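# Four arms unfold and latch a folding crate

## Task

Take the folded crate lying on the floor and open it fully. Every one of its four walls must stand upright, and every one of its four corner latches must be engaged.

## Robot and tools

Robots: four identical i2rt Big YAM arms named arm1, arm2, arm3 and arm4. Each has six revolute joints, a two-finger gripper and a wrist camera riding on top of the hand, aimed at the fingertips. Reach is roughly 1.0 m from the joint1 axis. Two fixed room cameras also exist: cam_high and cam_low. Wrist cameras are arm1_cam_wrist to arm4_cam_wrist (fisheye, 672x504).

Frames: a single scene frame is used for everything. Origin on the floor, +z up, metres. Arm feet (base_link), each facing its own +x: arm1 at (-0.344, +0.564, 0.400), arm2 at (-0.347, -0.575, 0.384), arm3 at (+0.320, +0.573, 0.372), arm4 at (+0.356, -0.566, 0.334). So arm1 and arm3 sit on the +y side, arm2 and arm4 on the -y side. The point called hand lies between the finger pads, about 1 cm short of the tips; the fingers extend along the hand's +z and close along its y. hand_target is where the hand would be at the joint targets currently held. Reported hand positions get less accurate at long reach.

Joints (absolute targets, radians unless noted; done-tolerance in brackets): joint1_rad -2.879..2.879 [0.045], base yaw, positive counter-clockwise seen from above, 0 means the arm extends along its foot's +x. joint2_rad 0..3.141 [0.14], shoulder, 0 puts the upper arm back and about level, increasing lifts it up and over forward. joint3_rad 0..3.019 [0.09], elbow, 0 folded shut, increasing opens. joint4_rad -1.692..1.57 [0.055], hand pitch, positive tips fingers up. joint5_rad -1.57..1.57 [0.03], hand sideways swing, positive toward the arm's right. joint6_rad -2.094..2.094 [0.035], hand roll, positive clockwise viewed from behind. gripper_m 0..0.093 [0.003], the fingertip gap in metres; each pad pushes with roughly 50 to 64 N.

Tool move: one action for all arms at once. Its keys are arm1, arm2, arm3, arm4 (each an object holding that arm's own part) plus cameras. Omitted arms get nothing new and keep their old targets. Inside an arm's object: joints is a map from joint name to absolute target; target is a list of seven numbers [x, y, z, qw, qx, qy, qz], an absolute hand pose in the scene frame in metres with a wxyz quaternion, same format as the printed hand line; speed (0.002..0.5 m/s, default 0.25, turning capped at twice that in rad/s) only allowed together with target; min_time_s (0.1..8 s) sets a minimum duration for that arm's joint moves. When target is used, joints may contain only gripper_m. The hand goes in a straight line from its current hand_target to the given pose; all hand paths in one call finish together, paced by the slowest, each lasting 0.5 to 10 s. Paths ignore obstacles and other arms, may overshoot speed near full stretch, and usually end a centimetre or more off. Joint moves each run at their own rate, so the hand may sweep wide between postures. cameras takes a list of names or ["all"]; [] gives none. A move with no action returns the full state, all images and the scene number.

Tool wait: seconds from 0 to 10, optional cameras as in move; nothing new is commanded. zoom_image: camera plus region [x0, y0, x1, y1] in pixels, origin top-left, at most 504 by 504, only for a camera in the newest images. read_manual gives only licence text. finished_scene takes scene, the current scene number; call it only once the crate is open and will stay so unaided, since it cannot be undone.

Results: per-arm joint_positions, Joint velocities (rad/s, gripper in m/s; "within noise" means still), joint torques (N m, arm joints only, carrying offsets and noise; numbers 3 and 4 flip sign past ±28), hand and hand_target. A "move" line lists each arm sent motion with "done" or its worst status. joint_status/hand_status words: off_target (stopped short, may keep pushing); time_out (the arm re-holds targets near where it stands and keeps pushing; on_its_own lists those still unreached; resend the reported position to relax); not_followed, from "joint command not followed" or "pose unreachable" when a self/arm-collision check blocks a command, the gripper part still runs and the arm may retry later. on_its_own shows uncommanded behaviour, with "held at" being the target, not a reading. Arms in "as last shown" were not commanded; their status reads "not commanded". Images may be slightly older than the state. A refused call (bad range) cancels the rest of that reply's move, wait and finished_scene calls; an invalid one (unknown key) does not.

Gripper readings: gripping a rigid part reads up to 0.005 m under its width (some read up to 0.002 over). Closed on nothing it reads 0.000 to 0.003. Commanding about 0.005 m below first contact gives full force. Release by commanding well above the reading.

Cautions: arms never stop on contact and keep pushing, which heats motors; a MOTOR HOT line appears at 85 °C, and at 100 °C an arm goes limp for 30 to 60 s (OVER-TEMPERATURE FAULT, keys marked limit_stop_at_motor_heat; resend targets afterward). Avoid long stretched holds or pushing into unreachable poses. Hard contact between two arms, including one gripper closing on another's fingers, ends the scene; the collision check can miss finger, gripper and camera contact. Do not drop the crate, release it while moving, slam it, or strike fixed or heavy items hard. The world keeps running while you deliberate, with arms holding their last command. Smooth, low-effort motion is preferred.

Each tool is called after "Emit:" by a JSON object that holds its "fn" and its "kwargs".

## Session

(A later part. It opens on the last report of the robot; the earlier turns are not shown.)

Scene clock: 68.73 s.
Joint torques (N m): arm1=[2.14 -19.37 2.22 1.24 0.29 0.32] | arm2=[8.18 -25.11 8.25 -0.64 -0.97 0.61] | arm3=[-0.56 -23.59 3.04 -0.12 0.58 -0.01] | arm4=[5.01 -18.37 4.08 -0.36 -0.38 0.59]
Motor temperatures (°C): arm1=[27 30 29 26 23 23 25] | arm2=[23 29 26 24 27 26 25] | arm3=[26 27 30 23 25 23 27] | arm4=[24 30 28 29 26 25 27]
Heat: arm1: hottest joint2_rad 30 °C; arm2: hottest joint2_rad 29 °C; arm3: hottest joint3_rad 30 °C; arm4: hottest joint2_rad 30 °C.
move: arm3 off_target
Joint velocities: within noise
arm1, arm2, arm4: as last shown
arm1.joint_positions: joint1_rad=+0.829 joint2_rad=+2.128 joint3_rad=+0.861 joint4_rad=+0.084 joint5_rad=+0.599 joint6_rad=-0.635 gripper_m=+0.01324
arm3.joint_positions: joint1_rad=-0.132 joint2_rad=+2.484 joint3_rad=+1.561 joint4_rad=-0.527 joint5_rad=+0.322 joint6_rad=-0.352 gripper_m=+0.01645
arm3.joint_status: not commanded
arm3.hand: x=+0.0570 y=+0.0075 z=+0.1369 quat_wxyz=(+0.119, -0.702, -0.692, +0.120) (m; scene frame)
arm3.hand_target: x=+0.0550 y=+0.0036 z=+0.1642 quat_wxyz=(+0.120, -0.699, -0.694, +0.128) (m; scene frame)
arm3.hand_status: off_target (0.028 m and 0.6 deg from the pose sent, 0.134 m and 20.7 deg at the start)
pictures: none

Emit:
{"fn": "move", "kwargs": {"arm3": {"target": [0.142, 0.0050, 0.252, -0.2117, 0.6773, 0.6714, -0.2136], "speed": 0.16}}}

Emit:
{"fn": "move", "kwargs": {"arm3": {"target": [0.300, 0.0000, 0.268, -0.2408, 0.6674, 0.6615, -0.2429], "speed": 0.12}, "cameras": ["cam_high", "cam_low"]}}

Emit:
{"fn": "zoom_image", "kwargs": {"camera": "cam_high", "region": [245, 210, 415, 410]}}

Emit:
{"fn": "zoom_image", "kwargs": {"camera": "cam_low", "region": [230, 190, 480, 370]}}

Scene clock: 71.77 s.
Joint torques (N m): arm1=[2.2 -19.37 2.07 1.13 0.26 0.23] | arm2=[8.18 -25.17 8.27 -0.62 -0.97 0.61] | arm3=[0.09 -23.18 3.63 -1.31 0.61 0.03] | arm4=[4.95 -18.43 4.07 -0.36 -0.38 0.59]
Motor temperatures (°C): arm1=[27 30 29 26 23 23 25] | arm2=[24 29 26 24 27 26 25] | arm3=[26 27 30 23 25 23 27] | arm4=[24 30 28 29 26 25 27]
Heat: arm1: hottest joint2_rad 30 °C; arm2: hottest joint2_rad 29 °C; arm3: hottest joint3_rad 30 °C; arm4: hottest joint2_rad 30 °C.
move: arm3 off_target
Joint velocities: arm1=[-0.015 -0.005 -0.012 -0.002 0.037 0.022 -0.004] | arm2=[within noise] | arm3=[within noise] | arm4=[within noise]
arm1, arm2, arm4: as last shown
arm1.joint_positions: joint1_rad=+0.829 joint2_rad=+2.128 joint3_rad=+0.861 joint4_rad=+0.084 joint5_rad=+0.599 joint6_rad=-0.635 gripper_m=+0.01327
arm3.joint_positions: joint1_rad=+0.065 joint2_rad=+2.318 joint3_rad=+1.420 joint4_rad=-0.583 joint5_rad=+0.605 joint6_rad=-0.151 gripper_m=+0.01589
arm3.joint_status: not commanded
arm3.hand: x=+0.1344 y=+0.0088 z=+0.2177 quat_wxyz=(+0.213, -0.684, -0.665, +0.210) (m; scene frame)
arm3.hand_target: x=+0.1400 y=+0.0057 z=+0.2496 quat_wxyz=(+0.213, -0.677, -0.672, +0.214) (m; scene frame)
arm3.hand_status: off_target (0.035 m and 1.2 deg from the pose sent, 0.143 m and 15.5 deg at the start)
pictures: none

Scene clock: 73.83 s.
Joint torques (N m): arm1=[2.43 -19.78 2.21 1.1 0.26 0.28] | arm2=[8.12 -25.17 8.25 -0.57 -0.97 0.61] | arm3=[5.48 -19.9 6.42 -3.22 0.1 0.6] | arm4=[4.95 -18.37 4.12 -0.35 -0.45 0.59]
Motor temperatures (°C): arm1=[27 30 29 26 23 23 25] | arm2=[24 29 26 24 27 26 25] | arm3=[26 27 30 23 25 23 27] | arm4=[24 30 27 29 26 25 27]
Heat: arm1: hottest joint2_rad 30 °C; arm2: hottest joint2_rad 29 °C; arm3: hottest joint3_rad 30 °C; arm4: hottest joint2_rad 30 °C.
move: arm3 off_target
Joint velocities: within noise
arm1: as last shown
arm1.joint_positions: joint1_rad=+0.829 joint2_rad=+2.128 joint3_rad=+0.861 joint4_rad=+0.084 joint5_rad=+0.599 joint6_rad=-0.635 gripper_m=+0.01306
arm1.hand_target: x=+0.0136 y=+0.2408 z=+0.2522 quat_wxyz=(+0.005, -0.013, -0.939, +0.343) (m; scene frame)
arm2.joint_positions: joint1_rad=+0.245 joint2_rad=+2.426 joint3_rad=+1.668 joint4_rad=-1.024 joint5_rad=+0.711 joint6_rad=+0.215 gripper_m=+0.01694
arm2.joint_status: not commanded
arm2.hand: x=-0.2970 y=+0.0204 z=+0.2483 quat_wxyz=(-0.224, +0.650, -0.669, +0.282) (m; scene frame)
arm2.hand_target: x=-0.3603 y=+0.0420 z=+0.2656 quat_wxyz=(-0.241, +0.663, -0.667, +0.240) (m; scene frame)
arm2.hand_status: not commanded
arm3.joint_positions: joint1_rad=+0.284 joint2_rad=+2.306 joint3_rad=+1.458 joint4_rad=-0.825 joint5_rad=+0.712 joint6_rad=+0.151 gripper_m=+0.01591
arm3.joint_status: not commanded
arm3.hand: x=+0.2449 y=+0.0091 z=+0.2459 quat_wxyz=(+0.254, -0.677, -0.647, +0.241) (m; scene frame)
arm3.hand_target: x=+0.2903 y=+0.0012 z=+0.2676 quat_wxyz=(+0.244, -0.667, -0.660, +0.245) (m; scene frame)
arm3.hand_status: off_target (0.060 m and 2.5 deg from the pose sent, 0.173 m and 5.3 deg at the start)
arm4.joint_positions: joint1_rad=+0.806 joint2_rad=+2.024 joint3_rad=+0.991 joint4_rad=-0.140 joint5_rad=+0.625 joint6_rad=-0.647 gripper_m=+0.01645
arm4.joint_status: not commanded
arm4.hand: x=-0.0377 y=-0.2004 z=+0.2492 quat_wxyz=(-0.355, +0.935, -0.019, +0.016) (m; scene frame)
arm4.hand_target: x=-0.0452 y=-0.2246 z=+0.2513 quat_wxyz=(-0.343, +0.939, -0.012, +0.005) (m; scene frame)
arm4.hand_status: not commanded
pictures: cam_high, cam_low

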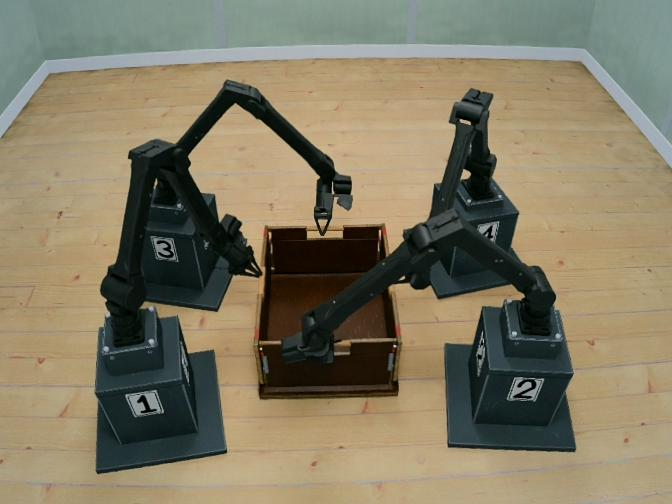

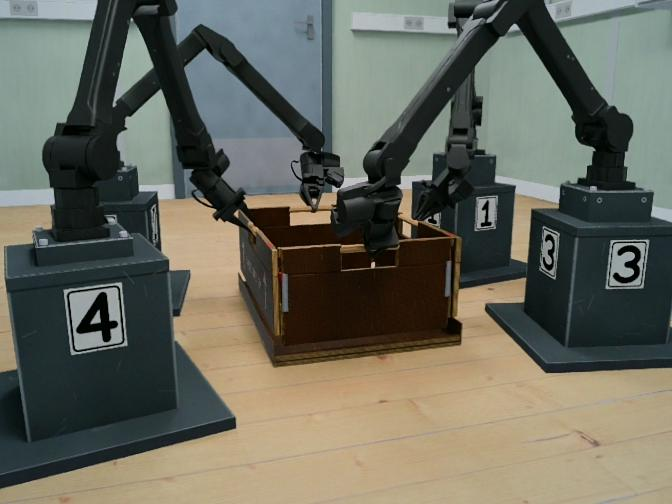

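Scaled by 2.520 from the camera's 672x504 image, which has a finer 960x720 frame.

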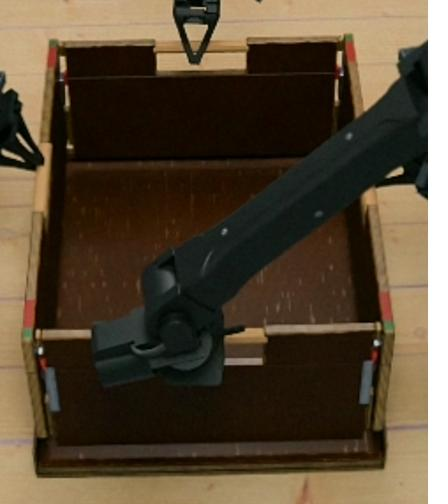

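Scaled by 2.016 from the camera's 672x504 image, which has a finer 960x720 frame.

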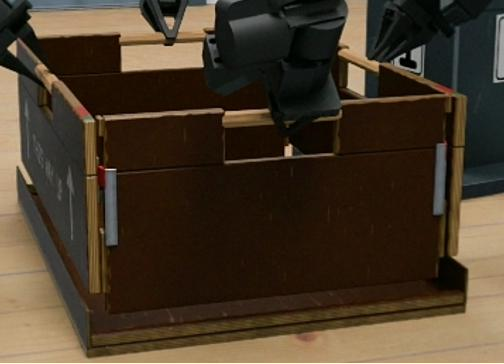

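Emit:
{"fn": "move", "kwargs": {"arm1": {"target": [0.0130, 0.213, 0.254, -0.0045, 0.0123, 0.9397, -0.3420], "speed": 0.1}, "arm4": {"target": [-0.0450, -0.186, 0.254, -0.3420, 0.9397, -0.0123, 0.0045], "speed": 0.1}}}

Emit:
{"fn": "move", "kwargs": {"arm2": {"target": [-0.2640, 0.034, 0.262, -0.2429, 0.6615, -0.6674, 0.2408], "speed": 0.15}, "arm3": {"target": [0.2100, 0.0020, 0.262, -0.2408, 0.6674, 0.6615, -0.2429], "speed": 0.15}, "cameras": ["arm1_cam_wrist", "arm2_cam_wrist", "arm3_cam_wrist", "arm4_cam_wrist", "cam_high"]}}

Emit:
{"fn": "zoom_image", "kwargs": {"camera": "cam_high", "region": [245, 210, 415, 410]}}

Scene clock: 78.43 s.
Joint torques (N m): arm1=[-0.62 -18.08 4.6 1.51 0.11 -0.04] | arm2=[8.18 -25.17 8.27 -0.58 -0.97 0.61] | arm3=[5.89 -20.66 6.61 -3.14 0.1 0.65] | arm4=[1.03 -16.38 8.36 0.24 -0.58 -0.04]
Motor temperatures (°C): arm1=[27 30 29 26 23 23 25] | arm2=[24 29 26 24 27 26 25] | arm3=[26 27 30 23 25 23 27] | arm4=[24 30 27 29 26 25 27]
Heat: arm1: hottest joint2_rad 30 °C; arm2: hottest joint2_rad 29 °C; arm3: hottest joint3_rad 30 °C; arm4: hottest joint2_rad 30 °C.
move: arm1 off_target; arm4 off_target
Joint velocities: within noise
arm1.joint_positions: joint1_rad=+0.818 joint2_rad=+2.123 joint3_rad=+0.861 joint4_rad=+0.084 joint5_rad=+0.577 joint6_rad=-0.661 gripper_m=+0.01306
arm1.joint_status: not commanded
arm1.hand: x=+0.0068 y=+0.2258 z=+0.2499 quat_wxyz=(+0.011, -0.011, -0.941, +0.339) (m; scene frame)
arm1.hand_target: x=+0.0157 y=+0.2166 z=+0.2541 quat_wxyz=(+0.002, -0.010, -0.940, +0.342) (m; scene frame)
arm1.hand_status: off_target (0.015 m and 0.9 deg from the pose sent, 0.017 m and 1.3 deg at the start)
arm2: as last shown
arm3.joint_positions: joint1_rad=+0.284 joint2_rad=+2.306 joint3_rad=+1.458 joint4_rad=-0.827 joint5_rad=+0.712 joint6_rad=+0.151 gripper_m=+0.01591
arm3.joint_status: not commanded
arm3.hand: x=+0.2449 y=+0.0094 z=+0.2459 quat_wxyz=(+0.255, -0.677, -0.648, +0.240) (m; scene frame)
arm3.hand_target: x=+0.2903 y=+0.0015 z=+0.2677 quat_wxyz=(+0.245, -0.666, -0.661, +0.244) (m; scene frame)
arm3.hand_status: not commanded
arm4.joint_positions: joint1_rad=+0.792 joint2_rad=+2.021 joint3_rad=+0.992 joint4_rad=-0.140 joint5_rad=+0.599 joint6_rad=-0.667 gripper_m=+0.01645
arm4.joint_status: not commanded
arm4.hand: x=-0.0368 y=-0.1968 z=+0.2488 quat_wxyz=(-0.346, +0.938, -0.014, +0.012) (m; scene frame)
arm4.hand_target: x=-0.0466 y=-0.1885 z=+0.2538 quat_wxyz=(-0.342, +0.940, -0.010, +0.003) (m; scene frame)
arm4.hand_status: off_target (0.015 m and 1.0 deg from the pose sent, 0.017 m and 2.2 deg at the start)
pictures: none

Scene clock: 79.83 s.
Joint torques (N m): arm1=[-1.03 -17.96 4.66 1.35 0.12 -0.04] | arm2=[-3.55 -25.41 5.45 1.07 0.18 -0.32] | arm3=[-4.13 -20.19 4.29 0.95 0.68 -0.63] | arm4=[1.08 -16.38 8.36 0.25 -0.58 -0.03]
Motor temperatures (°C): arm1=[27 30 29 26 23 23 25] | arm2=[24 29 26 24 27 26 25] | arm3=[26 27 30 23 25 23 28] | arm4=[24 30 28 29 26 25 27]
Heat: arm1: hottest joint2_rad 30 °C; arm2: hottest joint2_rad 29 °C; arm3: hottest joint3_rad 30 °C; arm4: hottest joint2_rad 30 °C.
move: arm2 off_target; arm3 off_target
Joint velocities: within noise
arm1, arm4: as last shown
arm1.joint_positions: joint1_rad=+0.818 joint2_rad=+2.123 joint3_rad=+0.861 joint4_rad=+0.084 joint5_rad=+0.577 joint6_rad=-0.661 gripper_m=+0.01329
arm2.joint_positions: joint1_rad=+0.234 joint2_rad=+2.380 joint3_rad=+1.581 joint4_rad=-0.881 joint5_rad=+0.697 joint6_rad=+0.114 gripper_m=+0.01693
arm2.joint_status: not commanded
arm2.hand: x=-0.2924 y=+0.0195 z=+0.2472 quat_wxyz=(-0.233, +0.671, -0.656, +0.254) (m; scene frame)
arm2.hand_target: x=-0.2712 y=+0.0317 z=+0.2612 quat_wxyz=(-0.240, +0.663, -0.667, +0.240) (m; scene frame)
arm2.hand_status: off_target (0.035 m and 2.6 deg from the pose sent, 0.038 m and 5.4 deg at the start)
arm3.joint_positions: joint1_rad=+0.273 joint2_rad=+2.291 joint3_rad=+1.430 joint4_rad=-0.770 joint5_rad=+0.694 joint6_rad=+0.102 gripper_m=+0.01591
arm3.joint_status: not commanded
arm3.hand: x=+0.2414 y=+0.0086 z=+0.2446 quat_wxyz=(+0.241, -0.673, -0.657, +0.240) (m; scene frame)
arm3.hand_target: x=+0.2175 y=+0.0033 z=+0.2607 quat_wxyz=(+0.241, -0.667, -0.663, +0.240) (m; scene frame)
arm3.hand_status: off_target (0.037 m and 0.9 deg from the pose sent, 0.039 m and 2.5 deg at the start)
arm4.joint_positions: joint1_rad=+0.792 joint2_rad=+2.021 joint3_rad=+0.992 joint4_rad=-0.140 joint5_rad=+0.599 joint6_rad=-0.668 gripper_m=+0.01645
arm4.hand_target: x=-0.0466 y=-0.1885 z=+0.2538 quat_wxyz=(-0.342, +0.940, -0.009, +0.004) (m; scene frame)
pictures: arm1_cam_wrist, arm2_cam_wrist, arm3_cam_wrist, arm4_cam_wrist, cam_high

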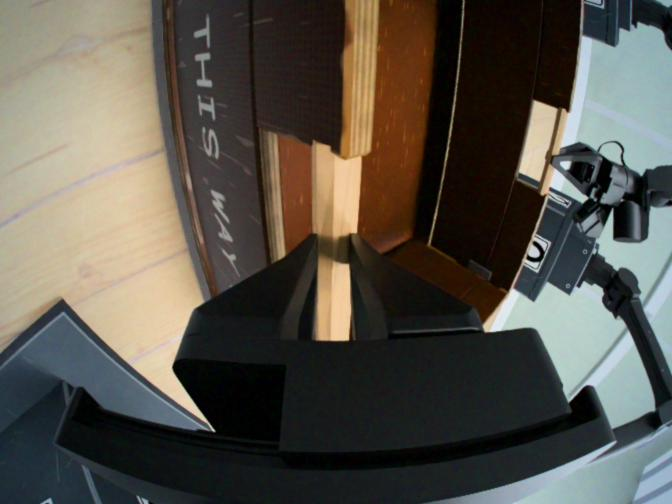

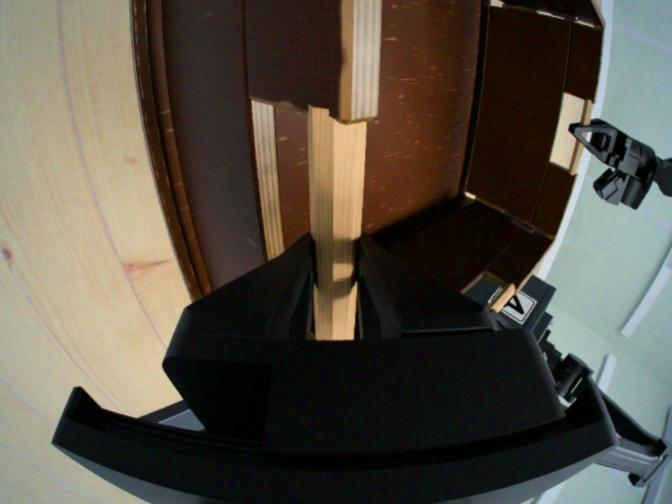

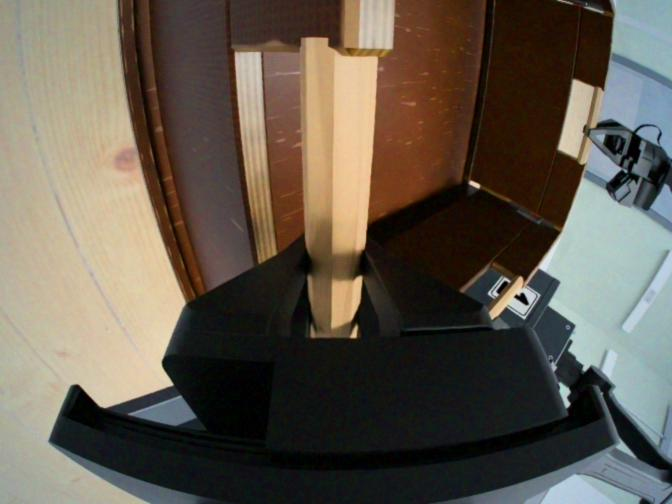

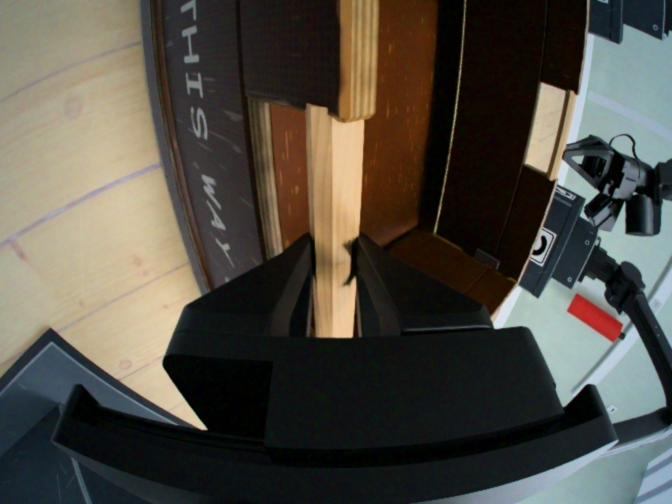

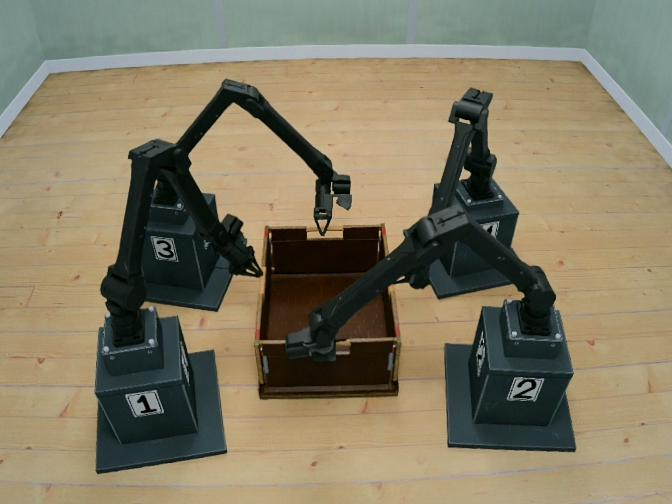

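Scaled by 2.520 from the camera's 672x504 image, which has a finer 960x720 frame.

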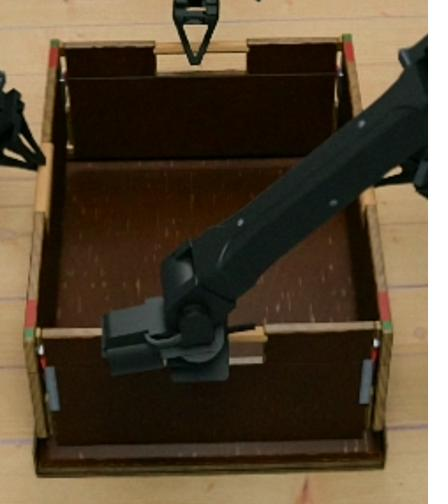

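Emit:
{"fn": "move", "kwargs": {"arm1": {"target": [0.0130, 0.248, 0.251, -0.0045, 0.0123, 0.9397, -0.3420], "speed": 0.12}, "arm4": {"target": [-0.0450, -0.222, 0.251, -0.3420, 0.9397, -0.0123, 0.0045], "speed": 0.12}, "arm2": {"target": [-0.2990, 0.032, 0.260, -0.2429, 0.6615, -0.6674, 0.2408], "speed": 0.12}, "arm3": {"target": [0.2490, 0.0030, 0.260, -0.2408, 0.6674, 0.6615, -0.2429], "speed": 0.12}}}

Emit:
{"fn": "move", "kwargs": {"arm1": {"target": [0.0130, 0.231, 0.252, -0.0045, 0.0123, 0.9397, -0.3420], "speed": 0.12}, "arm4": {"target": [-0.0450, -0.201, 0.252, -0.3420, 0.9397, -0.0123, 0.0045], "speed": 0.12}, "cameras": ["cam_high", "cam_low"]}}

Emit:
{"fn": "move", "kwargs": {"arm1": {"joints": {"gripper_m": 0.045}}, "arm2": {"joints": {"gripper_m": 0.045}}, "arm3": {"joints": {"gripper_m": 0.045}}, "arm4": {"joints": {"gripper_m": 0.045}}}}

Emit:
{"fn": "move", "kwargs": {"arm1": {"target": [0.0150, 0.298, 0.329, -0.0045, 0.0123, 0.9397, -0.3420], "speed": 0.18}, "arm4": {"target": [-0.0450, -0.266, 0.329, -0.3420, 0.9397, -0.0123, 0.0045], "speed": 0.18}, "arm2": {"target": [-0.3630, 0.032, 0.338, -0.2429, 0.6615, -0.6674, 0.2408], "speed": 0.18}, "arm3": {"target": [0.3130, 0.0030, 0.338, -0.2408, 0.6674, 0.6615, -0.2429], "speed": 0.18}, "cameras": ["all"]}}

Emit:
{"fn": "zoom_image", "kwargs": {"camera": "cam_high", "region": [245, 210, 415, 410]}}

Emit:
{"fn": "zoom_image", "kwargs": {"camera": "cam_low", "region": [230, 190, 480, 370]}}

Scene clock: 87.37 s.
Joint torques (N m): arm1=[3.19 -19.02 1.62 1.33 0.61 0.33] | arm2=[0.56 -24.18 6.89 -0.31 0.23 0.18] | arm3=[0.38 -19.14 5.52 -0.75 0.71 0.04] | arm4=[4.37 -17.85 4.44 -0.08 -0.19 0.57]
Motor temperatures (°C): arm1=[27 30 29 26 23 23 25] | arm2=[24 30 26 24 27 26 25] | arm3=[26 28 30 23 26 23 28] | arm4=[24 30 28 29 26 25 28]
Heat: arm1: hottest joint2_rad 30 °C; arm2: hottest joint2_rad 30 °C; arm3: hottest joint3_rad 30 °C; arm4: hottest joint2_rad 30 °C.
move: arm1 off_target; arm2 off_target; arm3 off_target; arm4 off_target
Joint velocities: arm1=[-0.005 -0.015 -0.002 0.017 -0.007 -0.007 -0.004] | arm2=[within noise] | arm3=[within noise] | arm4=[within noise]
arm1.joint_positions: joint1_rad=+0.827 joint2_rad=+2.123 joint3_rad=+0.857 joint4_rad=+0.084 joint5_rad=+0.590 joint6_rad=-0.633 gripper_m=+0.01313
arm1.joint_status: not commanded
arm1.hand: x=+0.0071 y=+0.2287 z=+0.2504 quat_wxyz=(+0.009, -0.020, -0.939, +0.343) (m; scene frame)
arm1.hand_target: x=+0.0105 y=+0.2447 z=+0.2508 quat_wxyz=(+0.006, -0.013, -0.940, +0.341) (m; scene frame)
arm1.hand_status: off_target (0.020 m and 1.1 deg from the pose sent, 0.023 m and 0.9 deg at the start)
arm2.joint_positions: joint1_rad=+0.236 joint2_rad=+2.380 joint3_rad=+1.581 joint4_rad=-0.883 joint5_rad=+0.697 joint6_rad=+0.125 gripper_m=+0.01693
arm2.joint_status: not commanded
arm2.hand: x=-0.2933 y=+0.0193 z=+0.2472 quat_wxyz=(-0.235, +0.669, -0.659, +0.253) (m; scene frame)
arm2.hand_target: x=-0.2995 y=+0.0323 z=+0.2598 quat_wxyz=(-0.242, +0.665, -0.665, +0.240) (m; scene frame)
arm2.hand_status: off_target (0.019 m and 2.2 deg from the pose sent, 0.019 m and 2.6 deg at the start)
arm3.joint_positions: joint1_rad=+0.275 joint2_rad=+2.291 joint3_rad=+1.430 joint4_rad=-0.771 joint5_rad=+0.694 joint6_rad=+0.108 gripper_m=+0.01591
arm3.joint_status: not commanded
arm3.hand: x=+0.2423 y=+0.0088 z=+0.2447 quat_wxyz=(+0.240, -0.674, -0.656, +0.240) (m; scene frame)
arm3.hand_target: x=+0.2493 y=+0.0012 z=+0.2597 quat_wxyz=(+0.238, -0.668, -0.661, +0.246) (m; scene frame)
arm3.hand_status: off_target (0.018 m and 1.1 deg from the pose sent, 0.018 m and 0.9 deg at the start)
arm4.joint_positions: joint1_rad=+0.801 joint2_rad=+2.019 joint3_rad=+0.989 joint4_rad=-0.140 joint5_rad=+0.613 joint6_rad=-0.653 gripper_m=+0.01645
arm4.joint_status: not commanded
arm4.hand: x=-0.0375 y=-0.1998 z=+0.2500 quat_wxyz=(-0.351, +0.936, -0.018, +0.013) (m; scene frame)
arm4.hand_target: x=-0.0430 y=-0.2189 z=+0.2513 quat_wxyz=(-0.343, +0.939, -0.015, +0.005) (m; scene frame)
arm4.hand_status: off_target (0.023 m and 1.6 deg from the pose sent, 0.027 m and 1.0 deg at the start)
pictures: none

Scene clock: 88.33 s.
Joint torques (N m): arm1=[-0.03 -18.84 3.1 1.66 0.27 0.1] | arm2=[0.56 -24.23 6.89 -0.28 0.23 0.18] | arm3=[0.32 -19.49 5.48 -0.79 0.74 0.1] | arm4=[2.08 -16.73 6.86 0.17 -0.53 0.12]
Motor temperatures (°C): arm1=[27 30 29 26 23 23 25] | arm2=[24 30 27 24 27 26 25] | arm3=[26 28 30 23 26 23 28] | arm4=[24 30 28 29 26 25 28]
Heat: arm1: hottest joint2_rad 30 °C; arm2: hottest joint2_rad 30 °C; arm3: hottest joint3_rad 30 °C; arm4: hottest joint2_rad 30 °C.
move: arm1 done; arm4 done
Joint velocities: arm1=[-0.005 -0.005 -0.007 -0.007 -0.022 0.007 0.006] | arm2=[within noise] | arm3=[within noise] | arm4=[within noise]
arm1.joint_positions: joint1_rad=+0.826 joint2_rad=+2.123 joint3_rad=+0.857 joint4_rad=+0.084 joint5_rad=+0.588 joint6_rad=-0.635 gripper_m=+0.01325
arm1.joint_status: not commanded
arm1.hand: x=+0.0068 y=+0.2283 z=+0.2503 quat_wxyz=(+0.010, -0.020, -0.939, +0.342) (m; scene frame)
arm1.hand_target: x=+0.0126 y=+0.2306 z=+0.2520 quat_wxyz=(+0.005, -0.013, -0.940, +0.342) (m; scene frame)
arm1.hand_status: done (0.007 m and 1.1 deg from the pose sent, 0.007 m and 1.1 deg at the start)
arm2, arm3: as last shown
arm4.joint_positions: joint1_rad=+0.800 joint2_rad=+2.019 joint3_rad=+0.989 joint4_rad=-0.140 joint5_rad=+0.608 joint6_rad=-0.653 gripper_m=+0.01645
arm4.joint_status: not commanded
arm4.hand: x=-0.0375 y=-0.1996 z=+0.2496 quat_wxyz=(-0.349, +0.937, -0.018, +0.012) (m; scene frame)
arm4.hand_target: x=-0.0451 y=-0.2012 z=+0.2520 quat_wxyz=(-0.342, +0.940, -0.012, +0.004) (m; scene frame)
arm4.hand_status: done (0.008 m and 1.4 deg from the pose sent, 0.008 m and 1.6 deg at the start)
pictures: cam_high, cam_low

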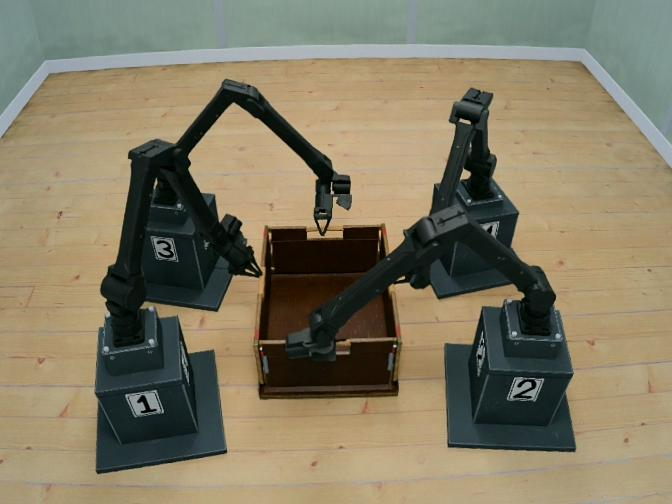

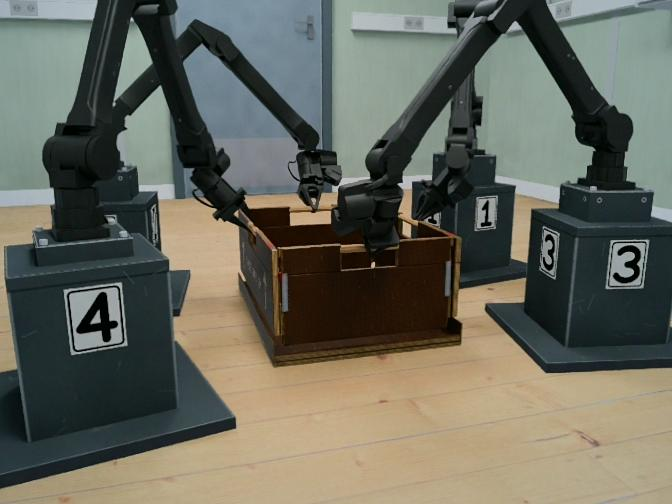

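Scene clock: 88.97 s.
Joint torques (N m): arm1=[-0.38 -18.37 3.19 1.51 0.33 0.05] | arm2=[0.56 -24.59 6.9 -0.18 0.32 0.13] | arm3=[1.32 -19.43 5.42 -0.17 0.7 0.05] | arm4=[2.14 -16.56 6.89 0.29 0.1 0.12]
Motor temperatures (°C): arm1=[27 30 29 26 23 23 25] | arm2=[24 30 27 24 27 26 25] | arm3=[26 28 30 23 26 23 28] | arm4=[24 30 28 29 26 25 28]
Heat: arm1: hottest joint2_rad 30 °C; arm2: hottest joint2_rad 30 °C; arm3: hottest joint3_rad 30 °C; arm4: hottest joint2_rad 30 °C.
move: arm1 done; arm2 done; arm3 done; arm4 done
Joint velocities: within noise
arm1.joint_positions: joint1_rad=+0.838 joint2_rad=+2.123 joint3_rad=+0.857 joint4_rad=+0.084 joint5_rad=+0.586 joint6_rad=-0.635 gripper_m=+0.04486
arm1.joint_status: all done
arm1.hand: x=+0.0110 y=+0.2328 z=+0.2501 quat_wxyz=(+0.007, -0.014, -0.940, +0.341) (m; scene frame)
arm1.hand_target: x=+0.0157 y=+0.2341 z=+0.2517 quat_wxyz=(+0.003, -0.009, -0.940, +0.342) (m; scene frame)
arm1.hand_status: not commanded
arm2.joint_positions: joint1_rad=+0.234 joint2_rad=+2.380 joint3_rad=+1.581 joint4_rad=-0.889 joint5_rad=+0.696 joint6_rad=+0.128 gripper_m=+0.04482
arm2.joint_status: all done
arm2.hand: x=-0.2924 y=+0.0179 z=+0.2472 quat_wxyz=(-0.232, +0.668, -0.659, +0.255) (m; scene frame)
arm2.hand_target: x=-0.2984 y=+0.0317 z=+0.2600 quat_wxyz=(-0.242, +0.664, -0.665, +0.242) (m; scene frame)
arm2.hand_status: not commanded
arm3.joint_positions: joint1_rad=+0.270 joint2_rad=+2.288 joint3_rad=+1.430 joint4_rad=-0.793 joint5_rad=+0.695 joint6_rad=+0.099 gripper_m=+0.04483
arm3.joint_status: all done
arm3.hand: x=+0.2393 y=+0.0128 z=+0.2468 quat_wxyz=(+0.249, -0.670, -0.659, +0.233) (m; scene frame)
arm3.hand_target: x=+0.2465 y=+0.0030 z=+0.2601 quat_wxyz=(+0.242, -0.666, -0.663, +0.242) (m; scene frame)
arm3.hand_status: not commanded
arm4.joint_positions: joint1_rad=+0.807 joint2_rad=+2.018 joint3_rad=+0.989 joint4_rad=-0.143 joint5_rad=+0.582 joint6_rad=-0.653 gripper_m=+0.04488
arm4.joint_status: all done
arm4.hand: x=-0.0429 y=-0.2055 z=+0.2477 quat_wxyz=(-0.339, +0.941, -0.011, +0.003) (m; scene frame)
arm4.hand_target: x=-0.0482 y=-0.2049 z=+0.2508 quat_wxyz=(-0.339, +0.941, -0.008, +0.001) (m; scene frame)
arm4.hand_status: not commanded
pictures: none

Scene clock: 90.50 s.
Joint torques (N m): arm1=[0.32 -16.56 3.78 0.88 0.65 0.25] | arm2=[-0.26 -25 7.98 -0.32 0.42 0.16] | arm3=[-0.79 -18.26 8.01 -0.49 0.39 0.22] | arm4=[1.96 -14.45 6.43 0.2 0.32 0.33]
Motor temperatures (°C): arm1=[27 30 29 26 23 23 25] | arm2=[24 30 27 24 27 26 25] | arm3=[26 28 30 23 26 23 28] | arm4=[24 30 28 29 26 25 28]
Heat: arm1: hottest joint2_rad 30 °C; arm2: hottest joint2_rad 30 °C; arm3: hottest joint3_rad 30 °C; arm4: hottest joint2_rad 30 °C.
move: arm1 done; arm2 off_target; arm3 off_target; arm4 done
Joint velocities: within noise
arm1.joint_positions: joint1_rad=+0.975 joint2_rad=+1.866 joint3_rad=+0.776 joint4_rad=-0.166 joint5_rad=+0.632 joint6_rad=-0.491 gripper_m=+0.04495
arm1.joint_status: not commanded
arm1.hand: x=+0.0176 y=+0.2931 z=+0.3302 quat_wxyz=(+0.002, -0.011, -0.939, +0.344) (m; scene frame)
arm1.hand_target: x=+0.0149 y=+0.2972 z=+0.3294 quat_wxyz=(+0.005, -0.012, -0.939, +0.343) (m; scene frame)
arm1.hand_status: done (0.006 m and 0.4 deg from the pose sent, 0.102 m and 0.4 deg at the start)
arm2.joint_positions: joint1_rad=+0.340 joint2_rad=+2.294 joint3_rad=+1.637 joint4_rad=-1.130 joint5_rad=+0.682 joint6_rad=+0.269 gripper_m=+0.04490
arm2.joint_status: not commanded
arm2.hand: x=-0.3565 y=+0.0164 z=+0.3165 quat_wxyz=(-0.231, +0.667, -0.659, +0.260) (m; scene frame)
arm2.hand_target: x=-0.3579 y=+0.0333 z=+0.3387 quat_wxyz=(-0.244, +0.658, -0.671, +0.240) (m; scene frame)
arm2.hand_status: off_target (0.027 m and 2.8 deg from the pose sent, 0.116 m and 2.3 deg at the start)
arm3.joint_positions: joint1_rad=+0.391 joint2_rad=+2.173 joint3_rad=+1.463 joint4_rad=-1.044 joint5_rad=+0.694 joint6_rad=+0.236 gripper_m=+0.04490
arm3.joint_status: not commanded
arm3.hand: x=+0.3056 y=+0.0184 z=+0.3223 quat_wxyz=(+0.257, -0.661, -0.665, +0.235) (m; scene frame)
arm3.hand_target: x=+0.3107 y=+0.0015 z=+0.3377 quat_wxyz=(+0.239, -0.669, -0.659, +0.245) (m; scene frame)
arm3.hand_status: off_target (0.023 m and 2.2 deg from the pose sent, 0.118 m and 1.5 deg at the start)
arm4.joint_positions: joint1_rad=+0.915 joint2_rad=+1.789 joint3_rad=+0.951 joint4_rad=-0.387 joint5_rad=+0.629 joint6_rad=-0.536 gripper_m=+0.04495
arm4.joint_status: not commanded
arm4.hand: x=-0.0485 y=-0.2575 z=+0.3339 quat_wxyz=(-0.346, +0.938, -0.012, +0.000) (m; scene frame)
arm4.hand_target: x=-0.0430 y=-0.2619 z=+0.3295 quat_wxyz=(-0.343, +0.939, -0.016, +0.006) (m; scene frame)
arm4.hand_status: done (0.010 m and 0.7 deg from the pose sent, 0.101 m and 0.4 deg at the start)
pictures: arm1_cam_wrist, arm2_cam_wrist, arm3_cam_wrist, arm4_cam_wrist, cam_high, cam_low

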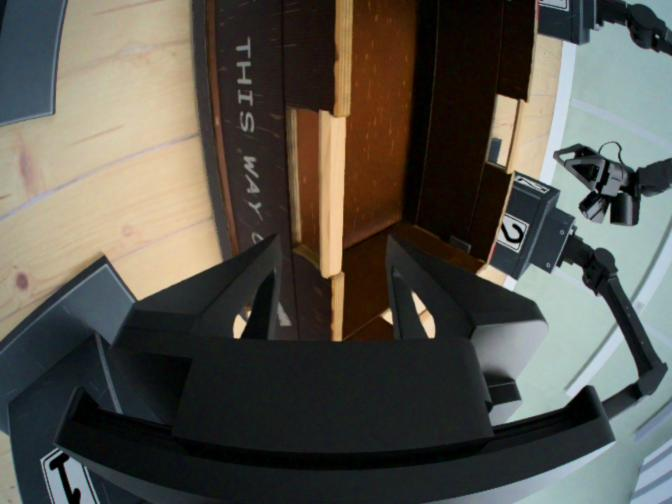

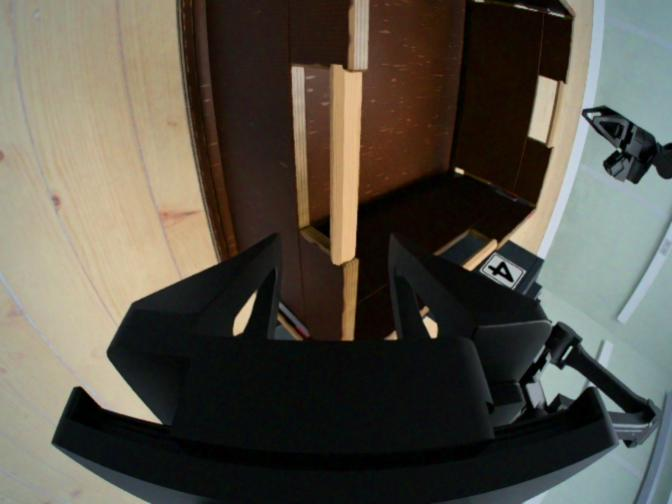

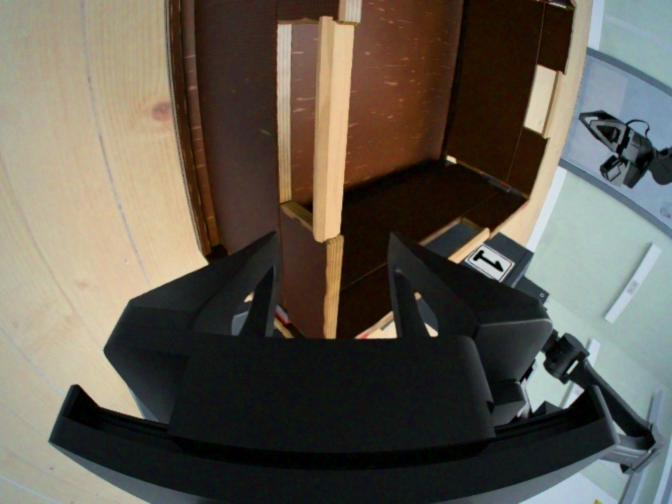

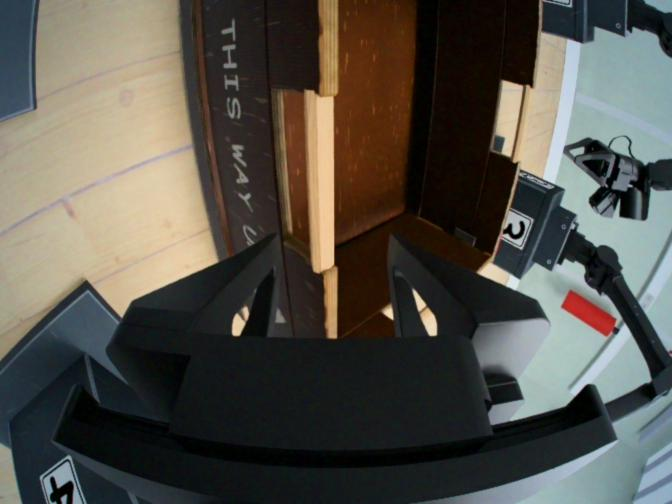

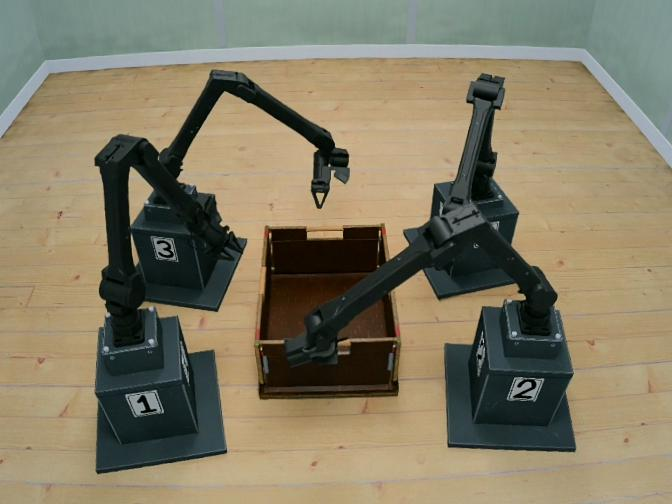

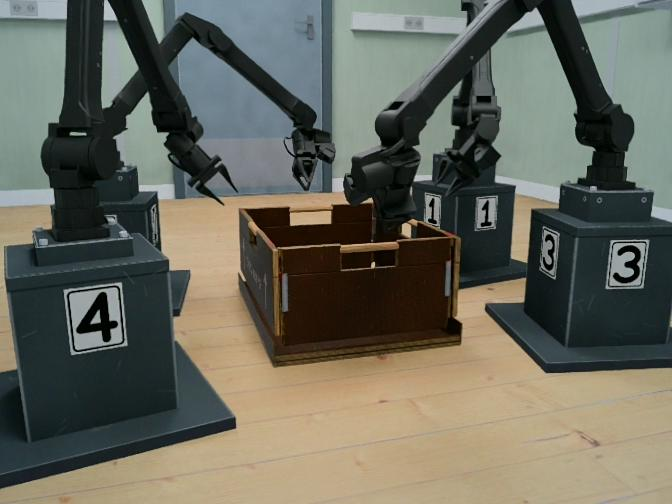

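Scaled by 2.520 from the camera's 672x504 image, which has a finer 960x720 frame.

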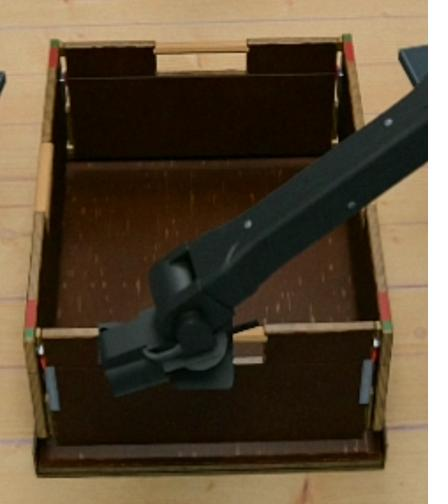

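Scaled by 2.016 from the camera's 672x504 image, which has a finer 960x720 frame.

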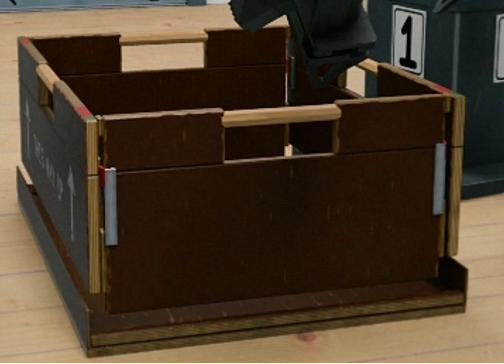

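Emit:
{"fn": "finished_scene", "kwargs": {"scene": 2}}

The scene is finished: the task was done.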